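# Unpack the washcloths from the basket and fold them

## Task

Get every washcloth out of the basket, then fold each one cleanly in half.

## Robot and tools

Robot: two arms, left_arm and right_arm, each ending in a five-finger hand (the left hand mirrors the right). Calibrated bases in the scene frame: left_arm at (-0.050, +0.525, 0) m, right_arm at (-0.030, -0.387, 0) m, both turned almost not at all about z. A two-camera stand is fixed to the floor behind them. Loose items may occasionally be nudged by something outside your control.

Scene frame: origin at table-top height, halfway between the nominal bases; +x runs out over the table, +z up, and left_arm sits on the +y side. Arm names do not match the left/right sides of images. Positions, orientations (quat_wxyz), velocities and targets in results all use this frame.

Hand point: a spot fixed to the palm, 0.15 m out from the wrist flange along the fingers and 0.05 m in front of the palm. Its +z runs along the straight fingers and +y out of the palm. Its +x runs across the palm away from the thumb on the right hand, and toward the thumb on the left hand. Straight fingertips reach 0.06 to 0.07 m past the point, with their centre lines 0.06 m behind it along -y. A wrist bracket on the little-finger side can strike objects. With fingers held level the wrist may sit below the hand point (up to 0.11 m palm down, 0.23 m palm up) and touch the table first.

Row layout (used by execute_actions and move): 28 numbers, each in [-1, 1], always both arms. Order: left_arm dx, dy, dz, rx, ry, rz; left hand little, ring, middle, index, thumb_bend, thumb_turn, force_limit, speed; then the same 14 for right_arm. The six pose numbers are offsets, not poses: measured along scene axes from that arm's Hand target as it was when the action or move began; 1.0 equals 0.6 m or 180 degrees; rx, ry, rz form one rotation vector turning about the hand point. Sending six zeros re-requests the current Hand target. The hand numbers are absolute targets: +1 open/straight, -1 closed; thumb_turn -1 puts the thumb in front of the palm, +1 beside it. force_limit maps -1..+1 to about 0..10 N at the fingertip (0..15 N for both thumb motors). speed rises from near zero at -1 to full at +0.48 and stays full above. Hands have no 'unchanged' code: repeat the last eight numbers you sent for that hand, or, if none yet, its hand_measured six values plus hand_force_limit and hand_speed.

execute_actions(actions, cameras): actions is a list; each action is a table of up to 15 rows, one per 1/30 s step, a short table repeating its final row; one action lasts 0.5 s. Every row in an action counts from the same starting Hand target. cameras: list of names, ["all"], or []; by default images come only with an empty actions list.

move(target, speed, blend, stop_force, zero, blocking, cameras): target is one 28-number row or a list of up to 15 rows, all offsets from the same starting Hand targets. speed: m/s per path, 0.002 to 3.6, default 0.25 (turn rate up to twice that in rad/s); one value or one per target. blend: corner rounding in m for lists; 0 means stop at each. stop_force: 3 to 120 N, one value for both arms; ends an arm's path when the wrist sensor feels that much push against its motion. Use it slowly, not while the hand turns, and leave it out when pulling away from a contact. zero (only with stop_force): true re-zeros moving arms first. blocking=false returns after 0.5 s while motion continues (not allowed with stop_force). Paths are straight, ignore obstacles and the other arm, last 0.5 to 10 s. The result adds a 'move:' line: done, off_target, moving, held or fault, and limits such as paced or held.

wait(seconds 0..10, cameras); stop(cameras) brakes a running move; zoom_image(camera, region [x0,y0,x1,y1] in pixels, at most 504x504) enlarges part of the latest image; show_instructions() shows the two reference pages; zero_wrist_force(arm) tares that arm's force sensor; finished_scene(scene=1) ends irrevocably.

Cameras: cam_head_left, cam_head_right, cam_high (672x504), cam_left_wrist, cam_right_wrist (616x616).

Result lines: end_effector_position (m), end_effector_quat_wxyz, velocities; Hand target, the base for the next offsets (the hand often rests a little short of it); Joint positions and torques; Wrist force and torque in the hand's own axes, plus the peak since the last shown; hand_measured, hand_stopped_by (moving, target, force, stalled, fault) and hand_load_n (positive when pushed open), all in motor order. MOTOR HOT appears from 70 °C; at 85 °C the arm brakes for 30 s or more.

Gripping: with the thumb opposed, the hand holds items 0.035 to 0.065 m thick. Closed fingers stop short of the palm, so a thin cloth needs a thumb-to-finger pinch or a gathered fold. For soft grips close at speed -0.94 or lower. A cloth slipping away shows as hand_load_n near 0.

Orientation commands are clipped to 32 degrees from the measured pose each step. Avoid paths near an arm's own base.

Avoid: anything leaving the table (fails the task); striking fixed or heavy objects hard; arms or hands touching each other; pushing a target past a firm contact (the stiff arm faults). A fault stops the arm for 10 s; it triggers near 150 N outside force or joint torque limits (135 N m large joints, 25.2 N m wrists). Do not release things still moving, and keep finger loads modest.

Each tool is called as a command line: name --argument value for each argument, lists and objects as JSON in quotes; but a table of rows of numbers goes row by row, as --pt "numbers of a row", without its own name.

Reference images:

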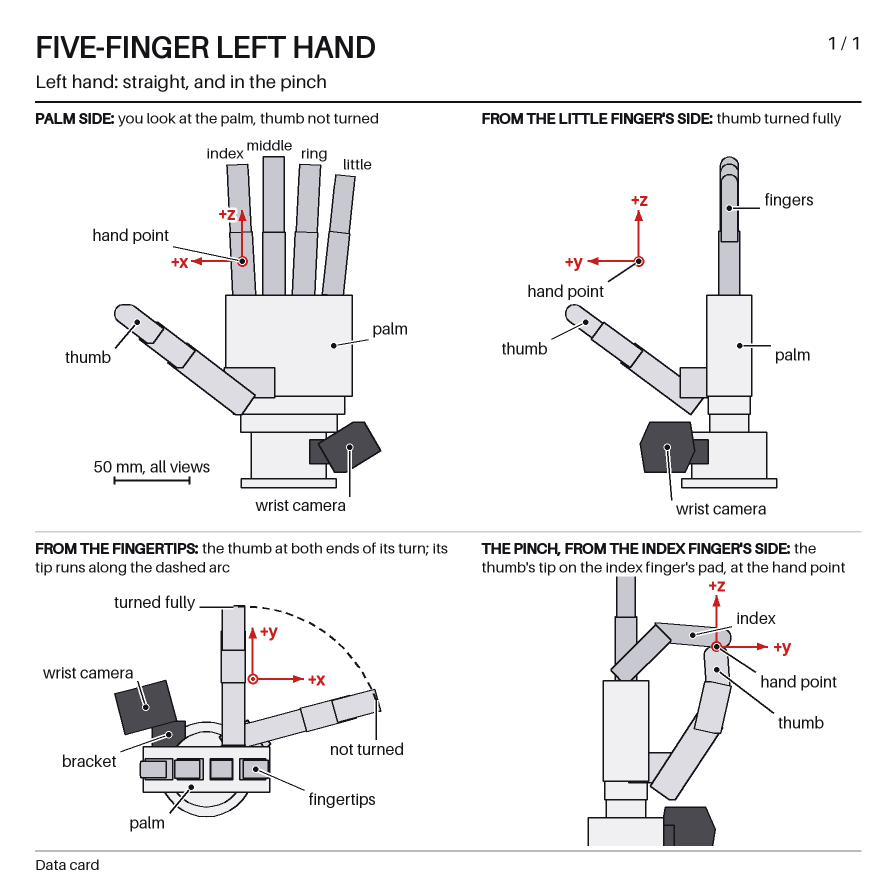

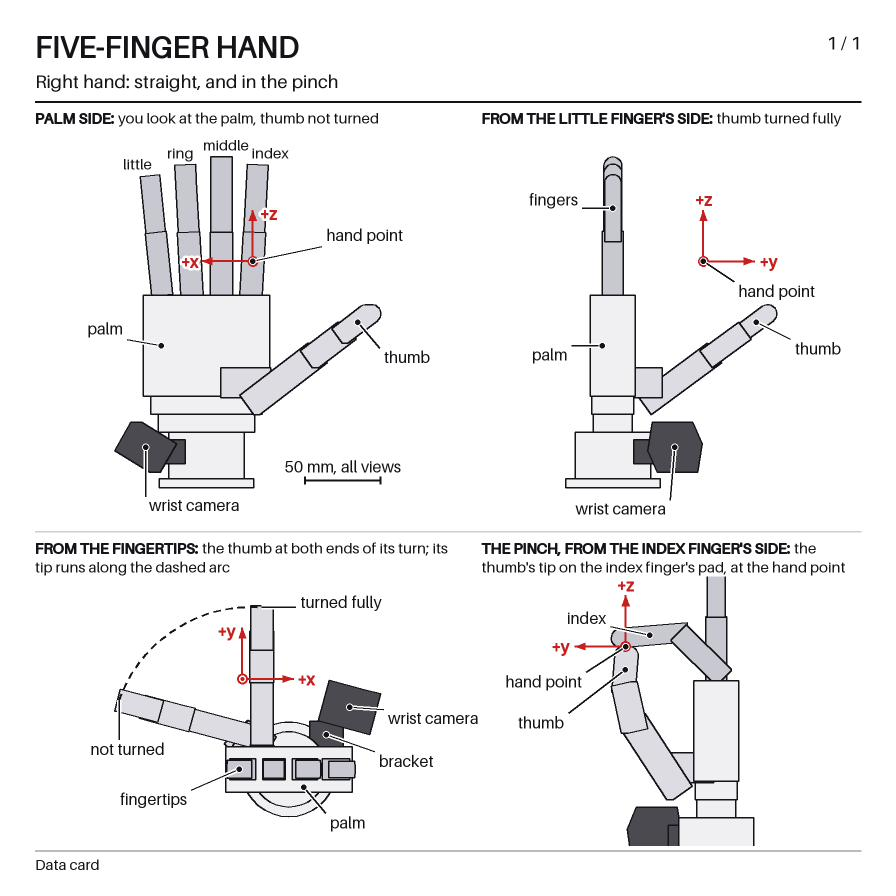

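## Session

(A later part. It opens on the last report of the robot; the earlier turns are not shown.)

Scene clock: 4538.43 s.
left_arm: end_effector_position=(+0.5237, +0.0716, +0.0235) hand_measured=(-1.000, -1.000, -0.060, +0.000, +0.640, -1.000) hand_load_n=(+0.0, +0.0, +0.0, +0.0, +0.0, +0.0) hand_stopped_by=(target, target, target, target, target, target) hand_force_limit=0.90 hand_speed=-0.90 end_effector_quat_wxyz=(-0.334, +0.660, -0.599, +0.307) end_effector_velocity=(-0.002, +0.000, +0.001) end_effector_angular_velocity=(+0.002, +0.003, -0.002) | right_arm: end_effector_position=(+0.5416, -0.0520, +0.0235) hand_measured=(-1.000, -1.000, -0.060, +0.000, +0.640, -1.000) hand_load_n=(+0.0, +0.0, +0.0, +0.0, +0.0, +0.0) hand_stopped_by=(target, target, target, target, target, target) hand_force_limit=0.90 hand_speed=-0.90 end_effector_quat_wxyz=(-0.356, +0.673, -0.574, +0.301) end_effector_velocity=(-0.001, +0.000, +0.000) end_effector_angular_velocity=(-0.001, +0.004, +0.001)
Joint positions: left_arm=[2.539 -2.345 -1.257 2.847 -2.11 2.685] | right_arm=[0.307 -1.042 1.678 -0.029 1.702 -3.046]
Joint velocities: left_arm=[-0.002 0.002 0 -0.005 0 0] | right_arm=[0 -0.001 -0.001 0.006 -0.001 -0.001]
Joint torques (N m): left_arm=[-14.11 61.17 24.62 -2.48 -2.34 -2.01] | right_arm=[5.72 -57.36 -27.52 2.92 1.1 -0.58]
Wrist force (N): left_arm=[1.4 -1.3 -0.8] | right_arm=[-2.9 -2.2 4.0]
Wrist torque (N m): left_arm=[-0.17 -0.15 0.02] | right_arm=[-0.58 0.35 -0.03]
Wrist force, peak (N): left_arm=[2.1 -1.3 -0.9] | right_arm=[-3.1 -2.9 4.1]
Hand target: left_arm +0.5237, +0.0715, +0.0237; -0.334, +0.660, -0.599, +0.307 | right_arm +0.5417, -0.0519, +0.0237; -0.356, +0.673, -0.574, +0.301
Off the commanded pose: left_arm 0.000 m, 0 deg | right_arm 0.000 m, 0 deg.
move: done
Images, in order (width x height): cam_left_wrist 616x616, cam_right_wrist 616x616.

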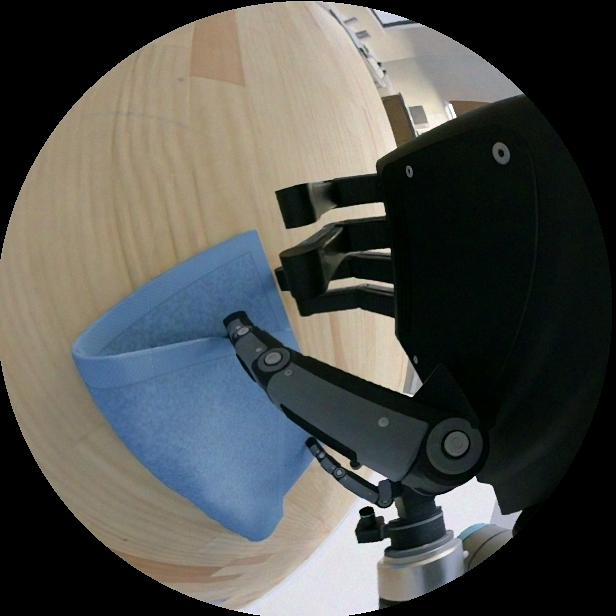

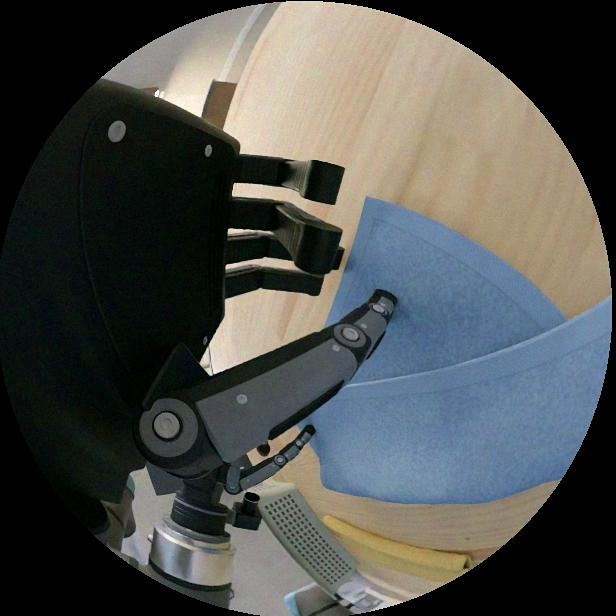

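move --pt "0.0013 0.0052 0 0 0 0 -1 -1 -0.06 0 0.64 -1 0.9 -0.9 0 0 0 0 0 0 -1 -1 -0.06 0 0.64 -1 0.9 -0.9" --pt "0.0013 0.0052 -0.005 0 0 0 -1 -1 -0.06 0 0.64 -1 0.9 -0.9 0 0 -0.005 0 0 0 -1 -1 -0.06 0 0.64 -1 0.9 -0.9" --speed 0.006 --stop_force 5 --cameras '["cam_left_wrist", "cam_right_wrist"]'

zoom_image --camera "cam_left_wrist" --region '[140, 190, 360, 410]'

zoom_image --camera "cam_right_wrist" --region '[270, 160, 490, 380]'

Scene clock: 4551.97 s.
left_arm: end_effector_position=(+0.5245, +0.0746, +0.0211) hand_measured=(-1.000, -1.000, -0.060, +0.000, +0.640, -1.000) hand_load_n=(+0.0, +0.0, -1.0, +0.0, +0.0, +0.0) hand_stopped_by=(target, target, target, target, target, target) hand_force_limit=0.90 hand_speed=-0.90 end_effector_quat_wxyz=(-0.334, +0.660, -0.599, +0.307) | right_arm: end_effector_position=(+0.5417, -0.0519, +0.0212) hand_measured=(-1.000, -1.000, -0.060, +0.000, +0.640, -1.000) hand_load_n=(+0.0, +0.0, -0.5, +0.0, -0.5, -0.5) hand_stopped_by=(target, target, target, target, target, target) hand_force_limit=0.90 hand_speed=-0.90 end_effector_quat_wxyz=(-0.356, +0.673, -0.574, +0.301)
Joint positions: left_arm=[2.544 -2.344 -1.267 2.857 -2.106 2.689] | right_arm=[0.307 -1.039 1.68 -0.034 1.702 -3.046]
Joint torques (N m): left_arm=[-0.2 57.36 22.72 -2.52 0.8 -0.28] | right_arm=[9.34 -52.22 -26.19 2.59 1.53 1.61]
Wrist force (N): left_arm=[1.9 -6.0 -3.7] | right_arm=[-2.8 -7.3 1.0]
Wrist torque (N m): left_arm=[-0.13 -0.23 0.12] | right_arm=[-0.90 0.41 -0.13]
Wrist force, peak (N): left_arm=[1.9 -9.6 -5.3] | right_arm=[-2.7 -12.1 -0.6]
Hand target: left_arm +0.5245, +0.0746, +0.0211; -0.334, +0.660, -0.599, +0.307 | right_arm +0.5417, -0.0519, +0.0212; -0.356, +0.673, -0.574, +0.301
Off the commanded pose: left_arm 0.000 m, 0 deg | right_arm 0.000 m, 0 deg.
move: contact (left_arm, right_arm); path passed 1 of 2 targets
Images, in order (width x height): cam_left_wrist 616x616, cam_right_wrist 616x616.

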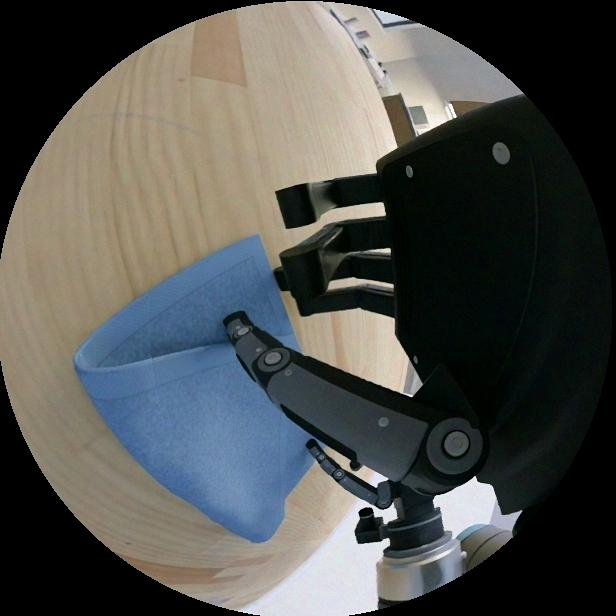

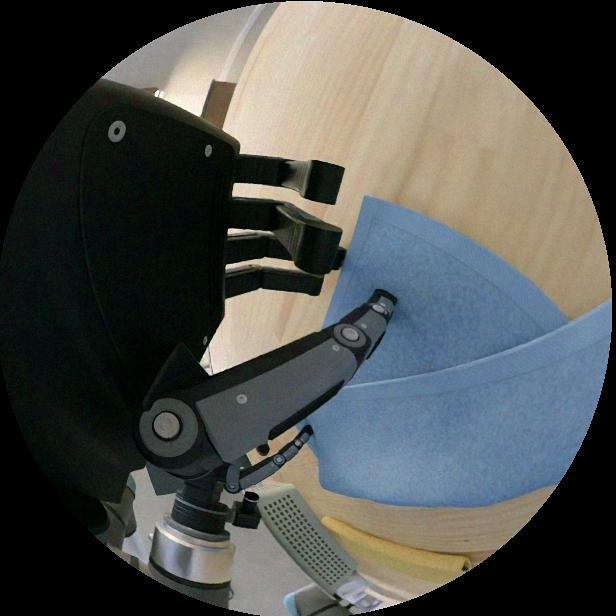

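Scaled by 2.291 from the camera's 616x616 image, which has a finer 880x880 frame.

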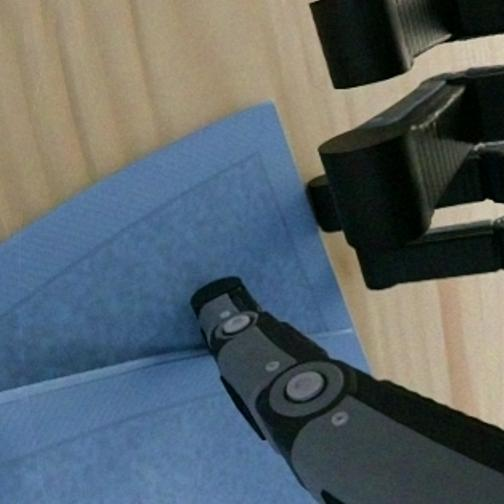

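Scaled by 2.291 from the camera's 616x616 image, which has a finer 880x880 frame.

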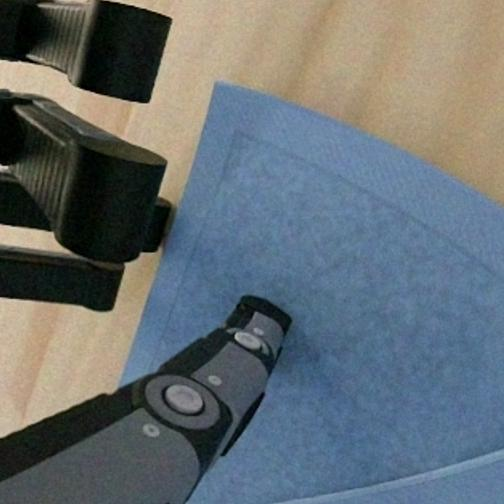

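execute_actions --actions '[[[0,0,-0.0003,0,0,0,-1,-1,-0.10,-0.05,0.63,-1,0.9,-0.92,0,0,-0.0003,0,0,0,-1,-1,-0.10,-0.05,0.63,-1,0.9,-0.92],[0,0,-0.0006,0,0,0,-1,-1,-0.10,-0.05,0.63,-1,0.9,-0.92,0,0,-0.0006,0,0,0,-1,-1,-0.10,-0.05,0.63,-1,0.9,-0.92],[0,0,-0.001,0,0,0,-1,-1,-0.10,-0.05,0.63,-1,0.9,-0.92,0,0,-0.001,0,0,0,-1,-1,-0.10,-0.05,0.63,-1,0.9,-0.92],[0,0,-0.0014,0,0,0,-1,-1,-0.10,-0.05,0.63,-1,0.9,-0.92,0,0,-0.0014,0,0,0,-1,-1,-0.10,-0.05,0.63,-1,0.9,-0.92],[0,0,-0.0016,0,0,0,-1,-1,-0.10,-0.05,0.63,-1,0.9,-0.92,0,0,-0.0016,0,0,0,-1,-1,-0.10,-0.05,0.63,-1,0.9,-0.92]]]' --cameras '["cam_left_wrist", "cam_right_wrist"]'

zoom_image --camera "cam_left_wrist" --region '[140, 190, 360, 410]'

zoom_image --camera "cam_right_wrist" --region '[270, 160, 490, 380]'

Scene clock: 4563.33 s.
left_arm: end_effector_position=(+0.5246, +0.0746, +0.0202) hand_measured=(-1.000, -1.000, -0.100, -0.050, +0.630, -1.000) hand_load_n=(+0.0, +0.0, +0.5, +0.0, +0.0, -0.5) hand_stopped_by=(target, target, target, target, target, target) hand_force_limit=0.90 hand_speed=-0.92 end_effector_quat_wxyz=(-0.334, +0.660, -0.599, +0.307) | right_arm: end_effector_position=(+0.5417, -0.0519, +0.0202) hand_measured=(-1.000, -1.000, -0.100, -0.050, +0.630, -1.000) hand_load_n=(+0.0, +0.0, +0.0, +0.0, -1.5, -1.0) hand_stopped_by=(target, target, target, target, target, target) hand_force_limit=0.90 hand_speed=-0.92 end_effector_quat_wxyz=(-0.356, +0.673, -0.574, +0.301)
Joint positions: left_arm=[2.544 -2.345 -1.268 2.859 -2.106 2.689] | right_arm=[0.307 -1.037 1.681 -0.037 1.702 -3.046]
Joint torques (N m): left_arm=[-0.88 31.61 10.86 -3.31 0.45 -0.52] | right_arm=[9.29 -19.36 -2.64 1.85 1.45 1.57]
Wrist force (N): left_arm=[2.1 -6.3 -2.5] | right_arm=[-3.1 -13.8 -3.7]
Wrist torque (N m): left_arm=[-0.16 -0.20 0.12] | right_arm=[-1.43 0.45 -0.22]
Wrist force, peak (N): left_arm=[2.0 -6.3 -4.0] | right_arm=[-3.1 -13.8 -3.7]
Hand target: left_arm +0.5245, +0.0746, +0.0202; -0.334, +0.660, -0.599, +0.307 | right_arm +0.5417, -0.0519, +0.0202; -0.356, +0.673, -0.574, +0.301
Off the commanded pose: left_arm 0.000 m, 0 deg | right_arm 0.000 m, 0 deg.
Step readings (end_effector_position of left_arm | right_arm):
0: (+0.5245, +0.0746, +0.0211) | (+0.5417, -0.0519, +0.0212)
1: (+0.5245, +0.0746, +0.0211) | (+0.5417, -0.0519, +0.0212)
2: (+0.5246, +0.0746, +0.0211) | (+0.5417, -0.0519, +0.0212)
4: (+0.5246, +0.0746, +0.0211) | (+0.5418, -0.0518, +0.0211)
8: (+0.5246, +0.0746, +0.0203) | (+0.5419, -0.0518, +0.0204)
15: (+0.5246, +0.0746, +0.0202) | (+0.5418, -0.0519, +0.0203)
Images, in order (width x height): cam_left_wrist 616x616, cam_right_wrist 616x616.

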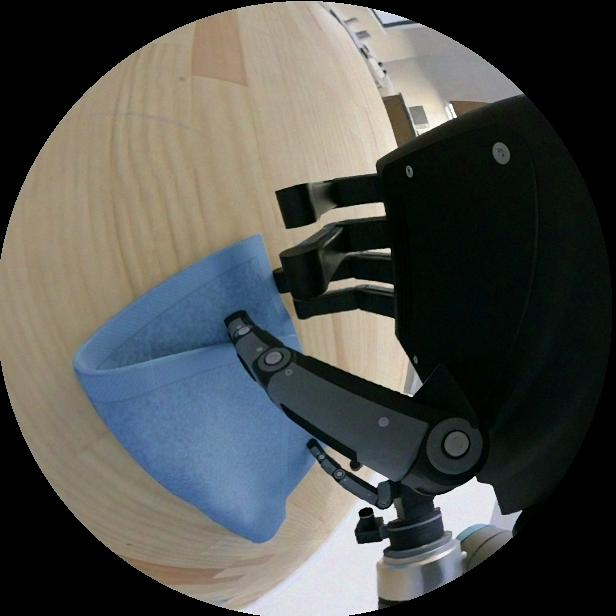

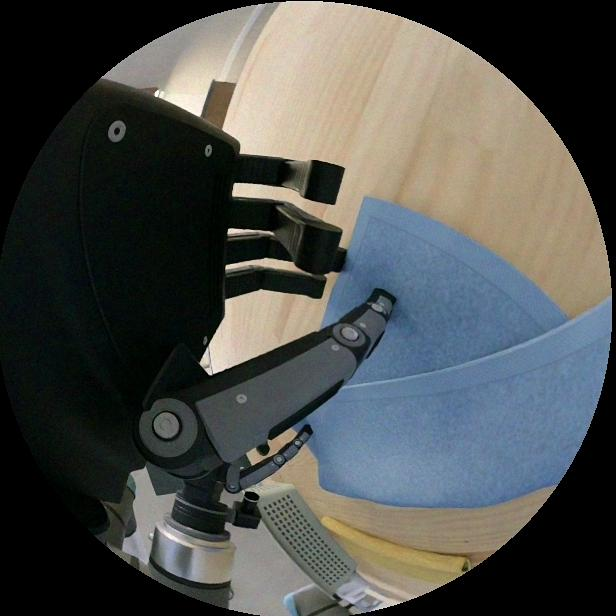

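Scaled by 2.291 from the camera's 616x616 image, which has a finer 880x880 frame.

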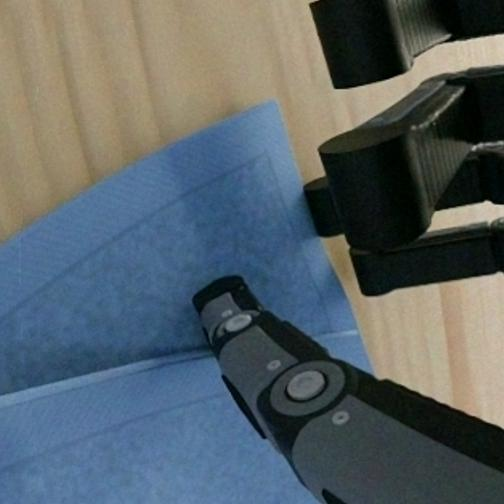

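Scaled by 2.291 from the camera's 616x616 image, which has a finer 880x880 frame.

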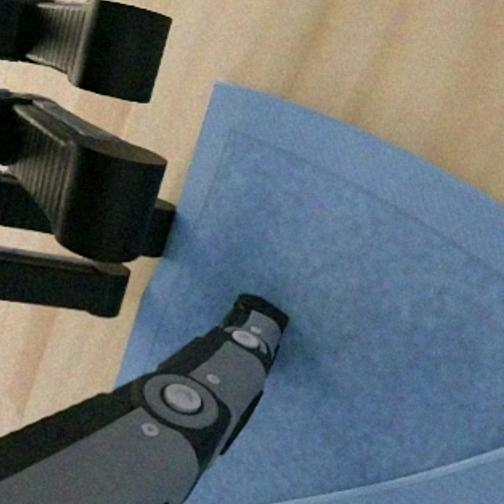

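execute_actions --actions '[[[0,0,-0.0003,0,0,0,-1,-1,-0.13,-0.08,0.62,-1,0.9,-0.92,0,0,-0.0002,0,0,0,-1,-1,-0.13,-0.08,0.62,-1,0.9,-0.92],[0,0,-0.0006,0,0,0,-1,-1,-0.13,-0.08,0.62,-1,0.9,-0.92,0,0,-0.0004,0,0,0,-1,-1,-0.13,-0.08,0.62,-1,0.9,-0.92],[0,0,-0.001,0,0,0,-1,-1,-0.13,-0.08,0.62,-1,0.9,-0.92,0,0,-0.0006,0,0,0,-1,-1,-0.13,-0.08,0.62,-1,0.9,-0.92],[0,0,-0.0014,0,0,0,-1,-1,-0.13,-0.08,0.62,-1,0.9,-0.92,0,0,-0.001,0,0,0,-1,-1,-0.13,-0.08,0.62,-1,0.9,-0.92]]]' --cameras '["cam_left_wrist", "cam_right_wrist"]'

zoom_image --camera "cam_left_wrist" --region '[140, 190, 360, 410]'

zoom_image --camera "cam_right_wrist" --region '[270, 160, 490, 380]'

Scene clock: 4570.87 s.
left_arm: end_effector_position=(+0.5245, +0.0746, +0.0193) hand_measured=(-1.000, -1.000, -0.130, -0.080, +0.620, -1.000) hand_load_n=(+0.0, +0.5, +0.5, +0.0, -0.5, -0.5) hand_stopped_by=(target, target, target, target, target, target) hand_force_limit=0.90 hand_speed=-0.92 end_effector_quat_wxyz=(-0.334, +0.660, -0.599, +0.307) | right_arm: end_effector_position=(+0.5417, -0.0519, +0.0196) hand_measured=(-1.000, -1.000, -0.130, -0.080, +0.620, -1.000) hand_load_n=(+0.0, +0.0, +0.0, +0.0, -1.5, -1.0) hand_stopped_by=(target, target, target, target, target, target) hand_force_limit=0.90 hand_speed=-0.92 end_effector_quat_wxyz=(-0.356, +0.673, -0.574, +0.301)
Joint positions: left_arm=[2.544 -2.346 -1.268 2.861 -2.106 2.689] | right_arm=[0.307 -1.036 1.681 -0.038 1.702 -3.046]
Joint torques (N m): left_arm=[-0.48 40.02 15.88 -2.53 -0.39 -0.42] | right_arm=[10.33 -22.29 -4.07 0.21 1.44 1.21]
Wrist force (N): left_arm=[1.4 -10.9 -7.2] | right_arm=[-3.6 -21.0 -10.3]
Wrist torque (N m): left_arm=[-0.44 -0.26 0.18] | right_arm=[-2.02 0.57 -0.35]
Wrist force, peak (N): left_arm=[1.4 -11.0 -7.3] | right_arm=[-3.5 -21.3 -10.2]
Hand target: left_arm +0.5245, +0.0746, +0.0193; -0.334, +0.660, -0.599, +0.307 | right_arm +0.5417, -0.0519, +0.0196; -0.356, +0.673, -0.574, +0.301
Off the commanded pose: left_arm 0.000 m, 0 deg | right_arm 0.000 m, 0 deg.
Step readings (end_effector_position of left_arm | right_arm):
0: (+0.5245, +0.0746, +0.0202) | (+0.5417, -0.0519, +0.0202)
1: (+0.5245, +0.0746, +0.0202) | (+0.5417, -0.0519, +0.0202)
2: (+0.5245, +0.0746, +0.0201) | (+0.5417, -0.0519, +0.0202)
4: (+0.5245, +0.0747, +0.0198) | (+0.5416, -0.0519, +0.0200)
8: (+0.5245, +0.0746, +0.0193) | (+0.5417, -0.0519, +0.0196)
15: (+0.5245, +0.0746, +0.0193) | (+0.5417, -0.0519, +0.0196)
Images, in order (width x height): cam_left_wrist 616x616, cam_right_wrist 616x616.

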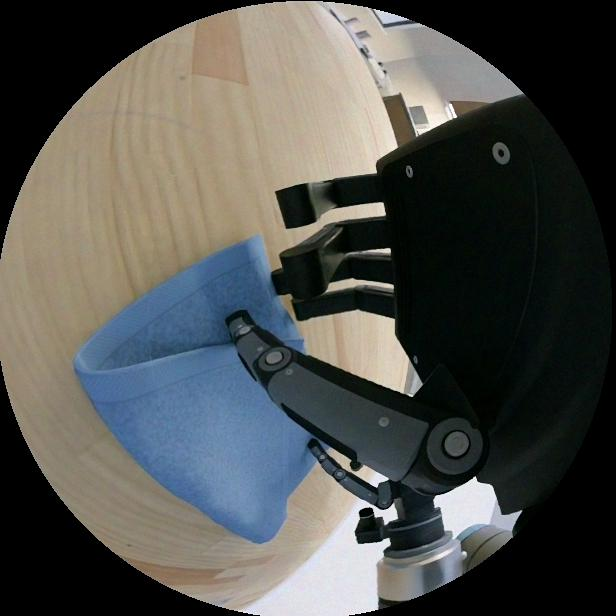

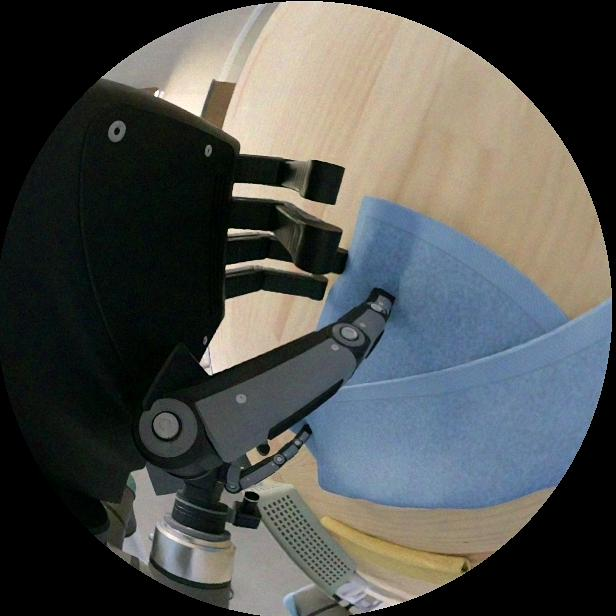

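Scaled by 2.291 from the camera's 616x616 image, which has a finer 880x880 frame.

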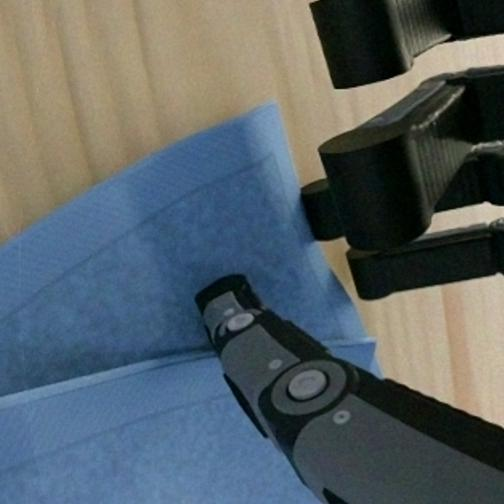

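Scaled by 2.291 from the camera's 616x616 image, which has a finer 880x880 frame.

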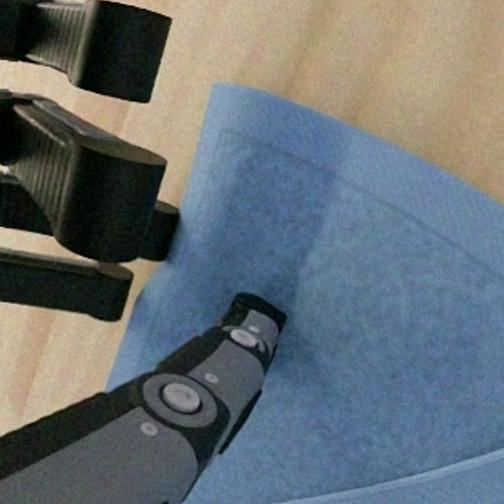

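execute_actions --actions '[[[0,0,-0.0003,0,0,0,-1,-1,-0.17,-0.12,0.62,-1,0.9,-0.92,0,0,0,0,0,0,-1,-1,-0.17,-0.12,0.62,-1,0.9,-0.92],[0,0,-0.0006,0,0,0,-1,-1,-0.17,-0.12,0.62,-1,0.9,-0.92,0,0,-0.0001,0,0,0,-1,-1,-0.17,-0.12,0.62,-1,0.9,-0.92],[0,0,-0.0009,0,0,0,-1,-1,-0.17,-0.12,0.62,-1,0.9,-0.92,0,0,-0.0002,0,0,0,-1,-1,-0.17,-0.12,0.62,-1,0.9,-0.92],[0,0,-0.0012,0,0,0,-1,-1,-0.17,-0.12,0.62,-1,0.9,-0.92,0,0,-0.0002,0,0,0,-1,-1,-0.17,-0.12,0.62,-1,0.9,-0.92]]]' --cameras '["cam_left_wrist", "cam_right_wrist"]'

zoom_image --camera "cam_left_wrist" --region '[140, 190, 360, 410]'

zoom_image --camera "cam_right_wrist" --region '[270, 160, 490, 380]'

Scene clock: 4578.70 s.
left_arm: end_effector_position=(+0.5246, +0.0746, +0.0186) hand_measured=(-1.000, -1.000, -0.170, -0.120, +0.620, -1.000) hand_load_n=(+0.0, +0.0, +0.0, +0.0, -2.5, -1.0) hand_stopped_by=(target, target, target, target, target, target) hand_force_limit=0.90 hand_speed=-0.92 end_effector_quat_wxyz=(-0.334, +0.660, -0.599, +0.307) | right_arm: end_effector_position=(+0.5417, -0.0519, +0.0195) hand_measured=(-1.000, -1.000, -0.170, -0.120, +0.620, -1.000) hand_load_n=(+0.0, +0.0, +0.0, +0.0, -1.5, -2.0) hand_stopped_by=(target, target, target, target, target, target) hand_force_limit=0.90 hand_speed=-0.92 end_effector_quat_wxyz=(-0.356, +0.673, -0.574, +0.301)
Joint positions: left_arm=[2.544 -2.346 -1.269 2.862 -2.106 2.689] | right_arm=[0.307 -1.036 1.681 -0.038 1.702 -3.046]
Joint torques (N m): left_arm=[-1.4 23.59 6.1 -2.29 0.09 -0.49] | right_arm=[9.26 -14.78 -1.19 -2.09 1.25 0.92]
Wrist force (N): left_arm=[2.0 -14.0 -12.8] | right_arm=[-3.5 -21.5 -10.8]
Wrist torque (N m): left_arm=[-0.83 -0.35 0.20] | right_arm=[-2.07 0.57 -0.36]
Wrist force, peak (N): left_arm=[1.7 -14.1 -12.9] | right_arm=[-3.4 -21.8 -10.9]
Hand target: left_arm +0.5245, +0.0746, +0.0186; -0.334, +0.660, -0.599, +0.307 | right_arm +0.5417, -0.0519, +0.0195; -0.356, +0.673, -0.574, +0.301
Off the commanded pose: left_arm 0.000 m, 0 deg | right_arm 0.000 m, 0 deg.
Step readings (end_effector_position of left_arm | right_arm):
0: (+0.5245, +0.0746, +0.0193) | (+0.5417, -0.0519, +0.0196)
1: (+0.5245, +0.0746, +0.0193) | (+0.5417, -0.0519, +0.0196)
2: (+0.5245, +0.0746, +0.0193) | (+0.5417, -0.0519, +0.0196)
4: (+0.5246, +0.0746, +0.0193) | (+0.5417, -0.0519, +0.0196)
8: (+0.5246, +0.0746, +0.0188) | (+0.5417, -0.0519, +0.0196)
15: (+0.5246, +0.0746, +0.0187) | (+0.5418, -0.0519, +0.0196)
Images, in order (width x height): cam_left_wrist 616x616, cam_right_wrist 616x616.

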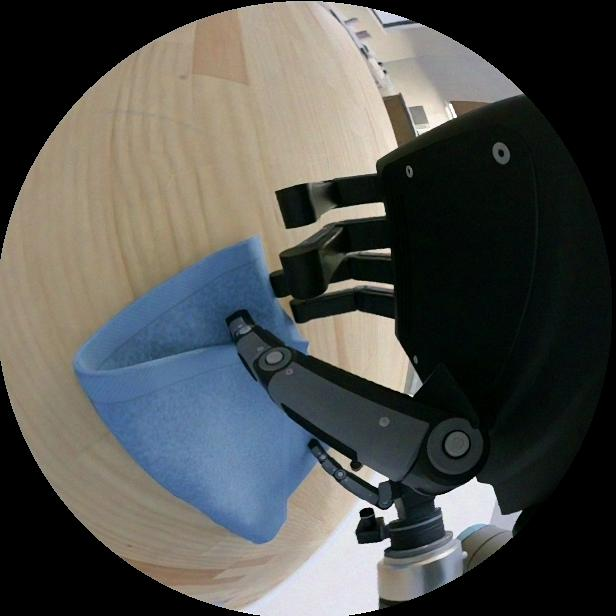

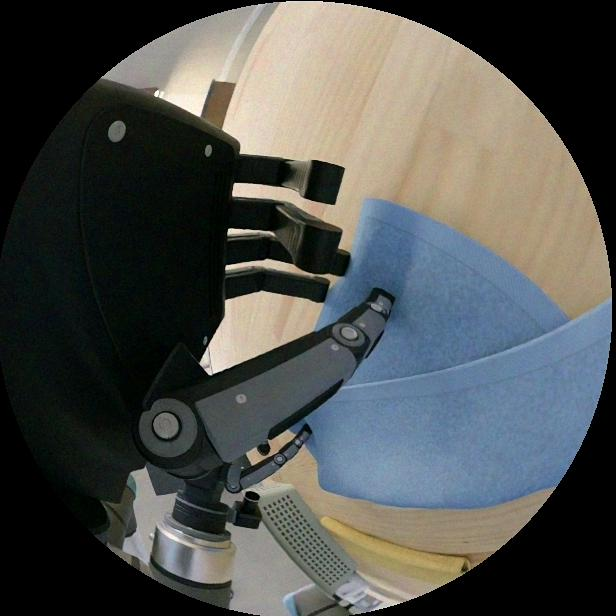

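Scaled by 2.291 from the camera's 616x616 image, which has a finer 880x880 frame.

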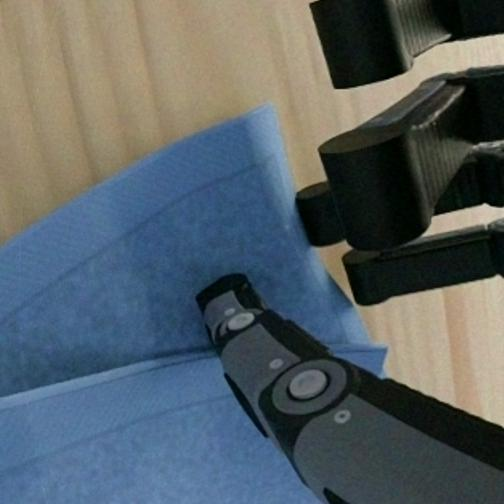

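Scaled by 2.291 from the camera's 616x616 image, which has a finer 880x880 frame.

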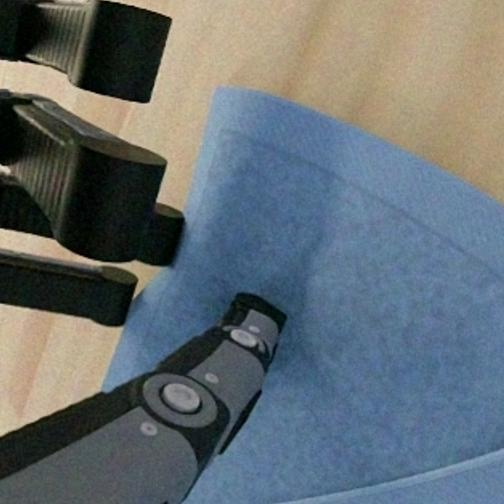

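execute_actions --actions '[[[0,0,-0.0003,0,0,0,-1,-1,-0.22,-0.18,0.605,-1,0.9,-0.92,0,0,-0.0001,0,0,0,-1,-1,-0.22,-0.18,0.605,-1,0.9,-0.92],[0,0,-0.0006,0,0,0,-1,-1,-0.22,-0.18,0.605,-1,0.9,-0.92,0,0,-0.0002,0,0,0,-1,-1,-0.22,-0.18,0.605,-1,0.9,-0.92],[0,0,-0.0008,0,0,0,-1,-1,-0.22,-0.18,0.605,-1,0.9,-0.92,0,0,-0.0004,0,0,0,-1,-1,-0.22,-0.18,0.605,-1,0.9,-0.92]]]' --cameras '["cam_left_wrist", "cam_right_wrist"]'

zoom_image --camera "cam_left_wrist" --region '[140, 190, 360, 410]'

zoom_image --camera "cam_right_wrist" --region '[270, 160, 490, 380]'

Scene clock: 4584.33 s.
left_arm: end_effector_position=(+0.5245, +0.0746, +0.0181) hand_measured=(-1.000, -1.000, -0.220, -0.180, +0.606, -1.000) hand_load_n=(+0.5, +0.0, +0.0, +0.0, -0.5, -1.5) hand_stopped_by=(target, target, target, target, target, target) hand_force_limit=0.90 hand_speed=-0.92 end_effector_quat_wxyz=(-0.334, +0.660, -0.599, +0.307) | right_arm: end_effector_position=(+0.5417, -0.0519, +0.0192) hand_measured=(-1.000, -1.000, -0.220, -0.180, +0.606, -1.000) hand_load_n=(+0.0, +0.0, +0.0, +0.0, -1.0, -1.5) hand_stopped_by=(target, target, target, target, target, target) hand_force_limit=0.90 hand_speed=-0.92 end_effector_quat_wxyz=(-0.356, +0.673, -0.574, +0.301)
Joint positions: left_arm=[2.544 -2.347 -1.269 2.863 -2.106 2.689] | right_arm=[0.307 -1.036 1.681 -0.039 1.702 -3.046]
Joint torques (N m): left_arm=[-0.8 24.24 9.4 0.42 -1.55 -0.45] | right_arm=[9.54 -20.02 -5.06 -0.23 1.23 0.94]
Wrist force (N): left_arm=[2.0 -17.3 -18.5] | right_arm=[-3.6 -22.5 -12.2]
Wrist torque (N m): left_arm=[-1.10 -0.40 0.23] | right_arm=[-2.18 0.58 -0.39]
Wrist force, peak (N): left_arm=[1.9 -17.5 -18.9] | right_arm=[-3.4 -22.6 -13.2]
Hand target: left_arm +0.5245, +0.0746, +0.0181; -0.334, +0.660, -0.599, +0.307 | right_arm +0.5417, -0.0519, +0.0193; -0.356, +0.673, -0.574, +0.301
Off the commanded pose: left_arm 0.000 m, 0 deg | right_arm 0.000 m, 0 deg.
Step readings (end_effector_position of left_arm | right_arm):
0: (+0.5245, +0.0746, +0.0186) | (+0.5417, -0.0519, +0.0195)
1: (+0.5245, +0.0746, +0.0186) | (+0.5417, -0.0519, +0.0195)
2: (+0.5245, +0.0746, +0.0185) | (+0.5417, -0.0519, +0.0195)
4: (+0.5245, +0.0747, +0.0183) | (+0.5417, -0.0519, +0.0194)
8: (+0.5245, +0.0746, +0.0181) | (+0.5417, -0.0519, +0.0192)
15: (+0.5245, +0.0746, +0.0181) | (+0.5417, -0.0519, +0.0192)
Images, in order (width x height): cam_left_wrist 616x616, cam_right_wrist 616x616.

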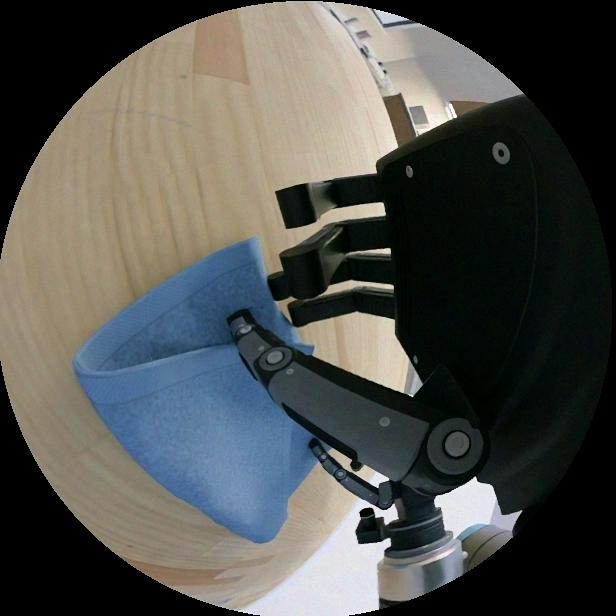

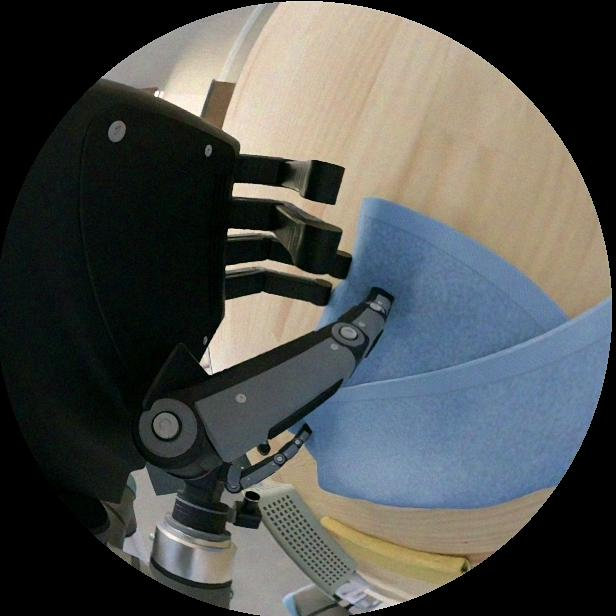

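Scaled by 2.291 from the camera's 616x616 image, which has a finer 880x880 frame.

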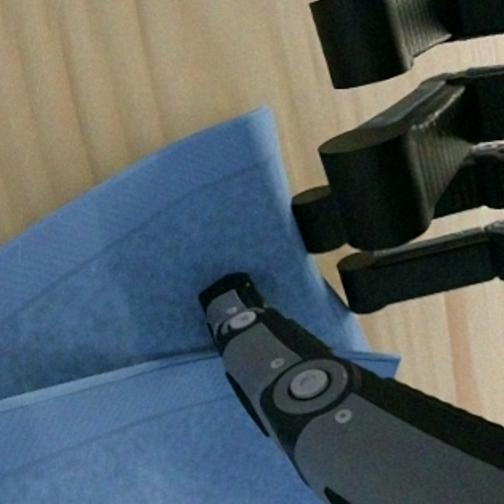

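Scaled by 2.291 from the camera's 616x616 image, which has a finer 880x880 frame.

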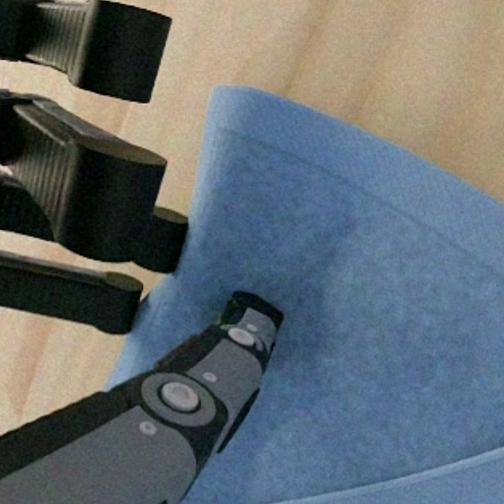

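execute_actions --actions '[[[0,0,-0.0002,0,0,0,-1,-1,-0.27,-0.23,0.575,-1,0.9,-0.92,0,0,-0.0001,0,0,0,-1,-1,-0.27,-0.23,0.575,-1,0.9,-0.92],[0,0,-0.0003,0,0,0,-1,-1,-0.27,-0.23,0.575,-1,0.9,-0.92,0,0,-0.0003,0,0,0,-1,-1,-0.27,-0.23,0.575,-1,0.9,-0.92]]]' --cameras '["cam_left_wrist", "cam_right_wrist"]'

zoom_image --camera "cam_left_wrist" --region '[140, 190, 360, 410]'

zoom_image --camera "cam_right_wrist" --region '[270, 160, 490, 380]'

Scene clock: 4589.97 s.
left_arm: end_effector_position=(+0.5245, +0.0746, +0.0179) hand_measured=(-1.000, -1.000, -0.270, -0.230, +0.576, -1.000) hand_load_n=(+0.0, +0.0, +0.0, +0.0, -1.0, -1.0) hand_stopped_by=(target, target, target, target, target, target) hand_force_limit=0.90 hand_speed=-0.92 end_effector_quat_wxyz=(-0.334, +0.660, -0.599, +0.307) | right_arm: end_effector_position=(+0.5417, -0.0519, +0.0191) hand_measured=(-1.000, -1.000, -0.270, -0.230, +0.576, -1.000) hand_load_n=(+0.0, +0.0, +0.0, +0.0, -1.5, -1.5) hand_stopped_by=(target, target, target, target, target, target) hand_force_limit=0.90 hand_speed=-0.92 end_effector_quat_wxyz=(-0.356, +0.673, -0.574, +0.301)
Joint positions: left_arm=[2.544 -2.347 -1.269 2.863 -2.106 2.689] | right_arm=[0.307 -1.036 1.681 -0.039 1.702 -3.046]
Joint torques (N m): left_arm=[-1.36 23.88 7.41 0.82 -1.51 -0.42] | right_arm=[9.47 -18.63 -2.53 -2.15 1.07 0.56]
Wrist force (N): left_arm=[1.8 -13.1 -14.4] | right_arm=[-3.2 -16.3 -7.1]
Wrist torque (N m): left_arm=[-0.79 -0.36 0.18] | right_arm=[-1.64 0.53 -0.29]
Wrist force, peak (N): left_arm=[2.1 -17.6 -19.0] | right_arm=[-3.4 -23.1 -12.6]
Hand target: left_arm +0.5245, +0.0746, +0.0179; -0.334, +0.660, -0.599, +0.307 | right_arm +0.5417, -0.0519, +0.0191; -0.356, +0.673, -0.574, +0.301
Off the commanded pose: left_arm 0.000 m, 0 deg | right_arm 0.000 m, 0 deg.
Step readings (end_effector_position of left_arm | right_arm):
0: (+0.5245, +0.0746, +0.0181) | (+0.5417, -0.0519, +0.0193)
1: (+0.5245, +0.0746, +0.0181) | (+0.5417, -0.0519, +0.0193)
2: (+0.5245, +0.0746, +0.0181) | (+0.5417, -0.0519, +0.0193)
4: (+0.5245, +0.0746, +0.0181) | (+0.5417, -0.0519, +0.0193)
8: (+0.5246, +0.0746, +0.0181) | (+0.5418, -0.0519, +0.0192)
15: (+0.5245, +0.0746, +0.0180) | (+0.5417, -0.0519, +0.0191)
Images, in order (width x height): cam_left_wrist 616x616, cam_right_wrist 616x616.

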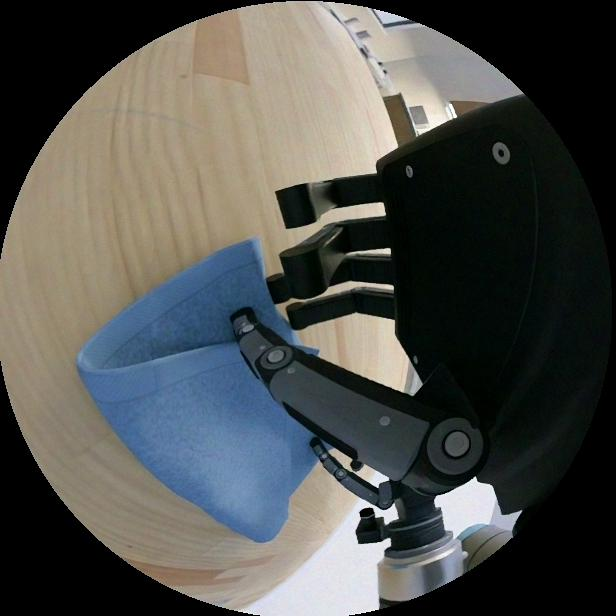

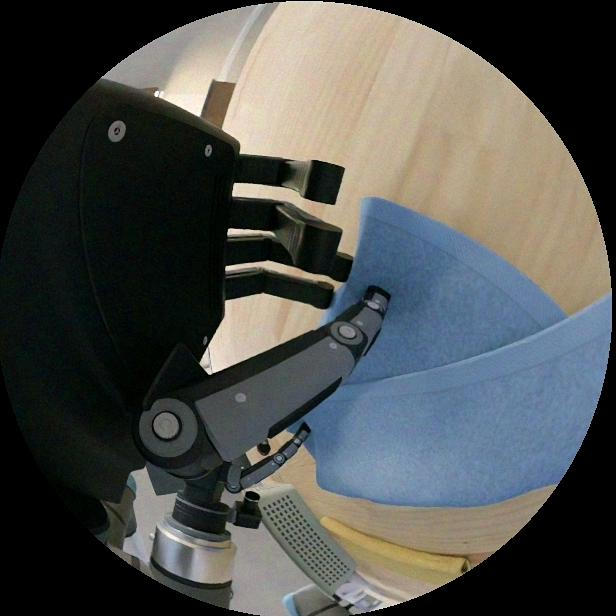

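Scaled by 2.291 from the camera's 616x616 image, which has a finer 880x880 frame.

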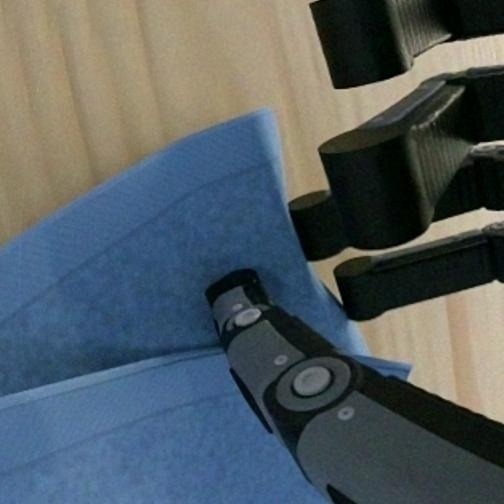

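Scaled by 2.291 from the camera's 616x616 image, which has a finer 880x880 frame.

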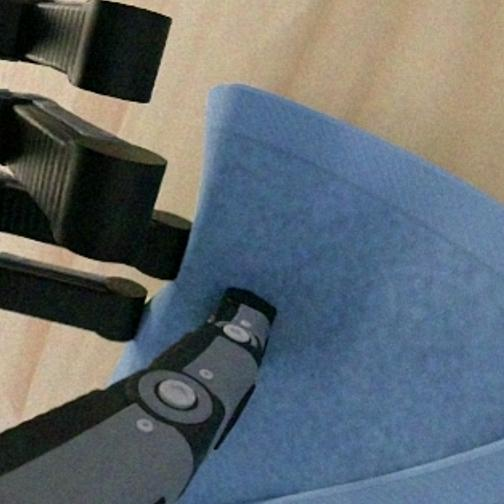

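execute_actions --actions '[[[0,0,-0.0002,0,0,0,-1,-1,-0.31,-0.27,0.54,-1,0.9,-0.92,0,0,-0.0002,0,0,0,-1,-1,-0.31,-0.27,0.54,-1,0.9,-0.92],[0,0,-0.0004,0,0,0,-1,-1,-0.31,-0.27,0.54,-1,0.9,-0.92,0,0,-0.0004,0,0,0,-1,-1,-0.31,-0.27,0.54,-1,0.9,-0.92]]]' --cameras '["cam_left_wrist", "cam_right_wrist"]'

zoom_image --camera "cam_left_wrist" --region '[140, 190, 360, 410]'

zoom_image --camera "cam_right_wrist" --region '[270, 160, 490, 380]'

Scene clock: 4595.90 s.
left_arm: end_effector_position=(+0.5245, +0.0746, +0.0177) hand_measured=(-1.000, -1.000, -0.310, -0.270, +0.540, -1.000) hand_load_n=(+0.0, +0.0, +0.0, +0.0, -0.5, -1.0) hand_stopped_by=(target, target, target, target, target, target) hand_force_limit=0.90 hand_speed=-0.92 end_effector_quat_wxyz=(-0.334, +0.660, -0.599, +0.307) | right_arm: end_effector_position=(+0.5417, -0.0519, +0.0188) hand_measured=(-1.000, -1.000, -0.310, -0.270, +0.540, -1.000) hand_load_n=(+0.0, +0.0, +0.0, +0.0, -0.5, -1.0) hand_stopped_by=(target, target, target, target, target, target) hand_force_limit=0.90 hand_speed=-0.92 end_effector_quat_wxyz=(-0.356, +0.673, -0.574, +0.301)
Joint positions: left_arm=[2.544 -2.348 -1.27 2.864 -2.106 2.689] | right_arm=[0.307 -1.035 1.682 -0.04 1.702 -3.046]
Joint torques (N m): left_arm=[-2.72 31.19 11.48 -0.78 -1.56 -0.32] | right_arm=[8.35 -27.35 -7.06 -0.37 0.78 0.42]
Wrist force (N): left_arm=[1.6 -9.6 -10.6] | right_arm=[-2.8 -10.9 -2.9]
Wrist torque (N m): left_arm=[-0.59 -0.30 0.13] | right_arm=[-1.23 0.43 -0.18]
Wrist force, peak (N): left_arm=[1.9 -13.9 -16.3] | right_arm=[-3.0 -17.3 -8.4]
Hand target: left_arm +0.5245, +0.0746, +0.0177; -0.334, +0.660, -0.599, +0.307 | right_arm +0.5417, -0.0519, +0.0188; -0.356, +0.673, -0.574, +0.301
Off the commanded pose: left_arm 0.000 m, 0 deg | right_arm 0.000 m, 0 deg.
Step readings (end_effector_position of left_arm | right_arm):
0: (+0.5245, +0.0746, +0.0179) | (+0.5417, -0.0519, +0.0191)
1: (+0.5245, +0.0746, +0.0179) | (+0.5417, -0.0519, +0.0191)
2: (+0.5245, +0.0746, +0.0179) | (+0.5417, -0.0519, +0.0191)
4: (+0.5245, +0.0746, +0.0178) | (+0.5417, -0.0519, +0.0189)
8: (+0.5245, +0.0746, +0.0177) | (+0.5417, -0.0519, +0.0188)
15: (+0.5245, +0.0746, +0.0177) | (+0.5417, -0.0519, +0.0188)
Images, in order (width x height): cam_left_wrist 616x616, cam_right_wrist 616x616.

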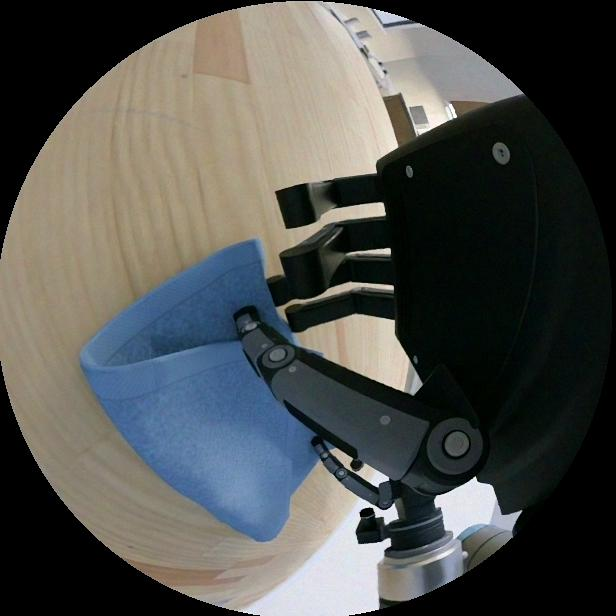

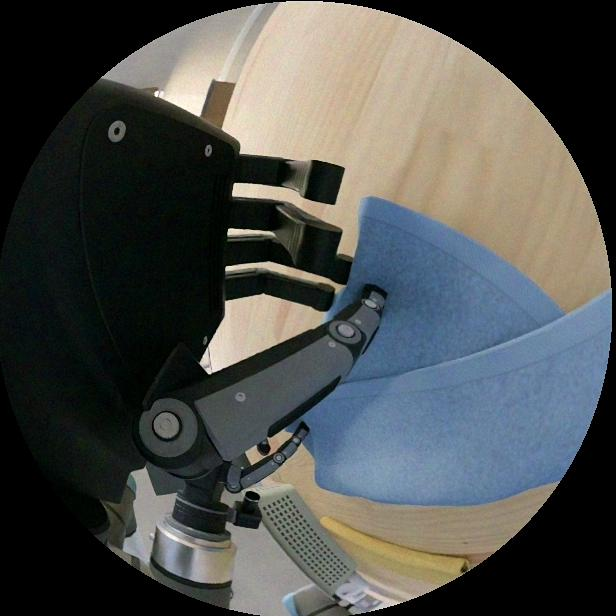

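Scaled by 2.291 from the camera's 616x616 image, which has a finer 880x880 frame.

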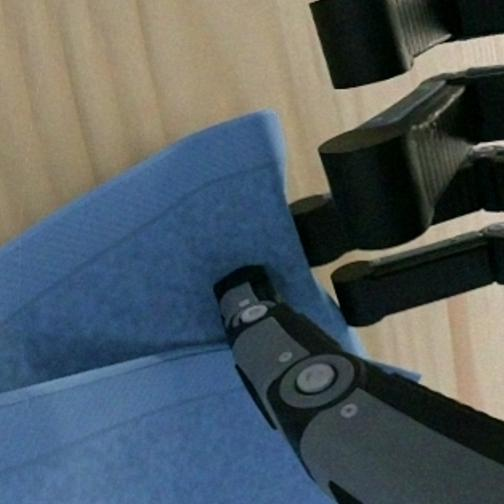

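Scaled by 2.291 from the camera's 616x616 image, which has a finer 880x880 frame.

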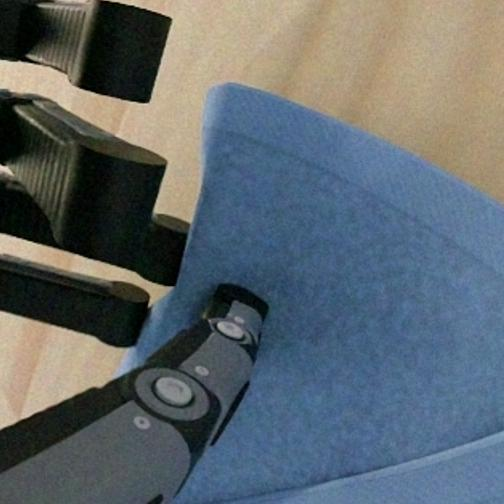

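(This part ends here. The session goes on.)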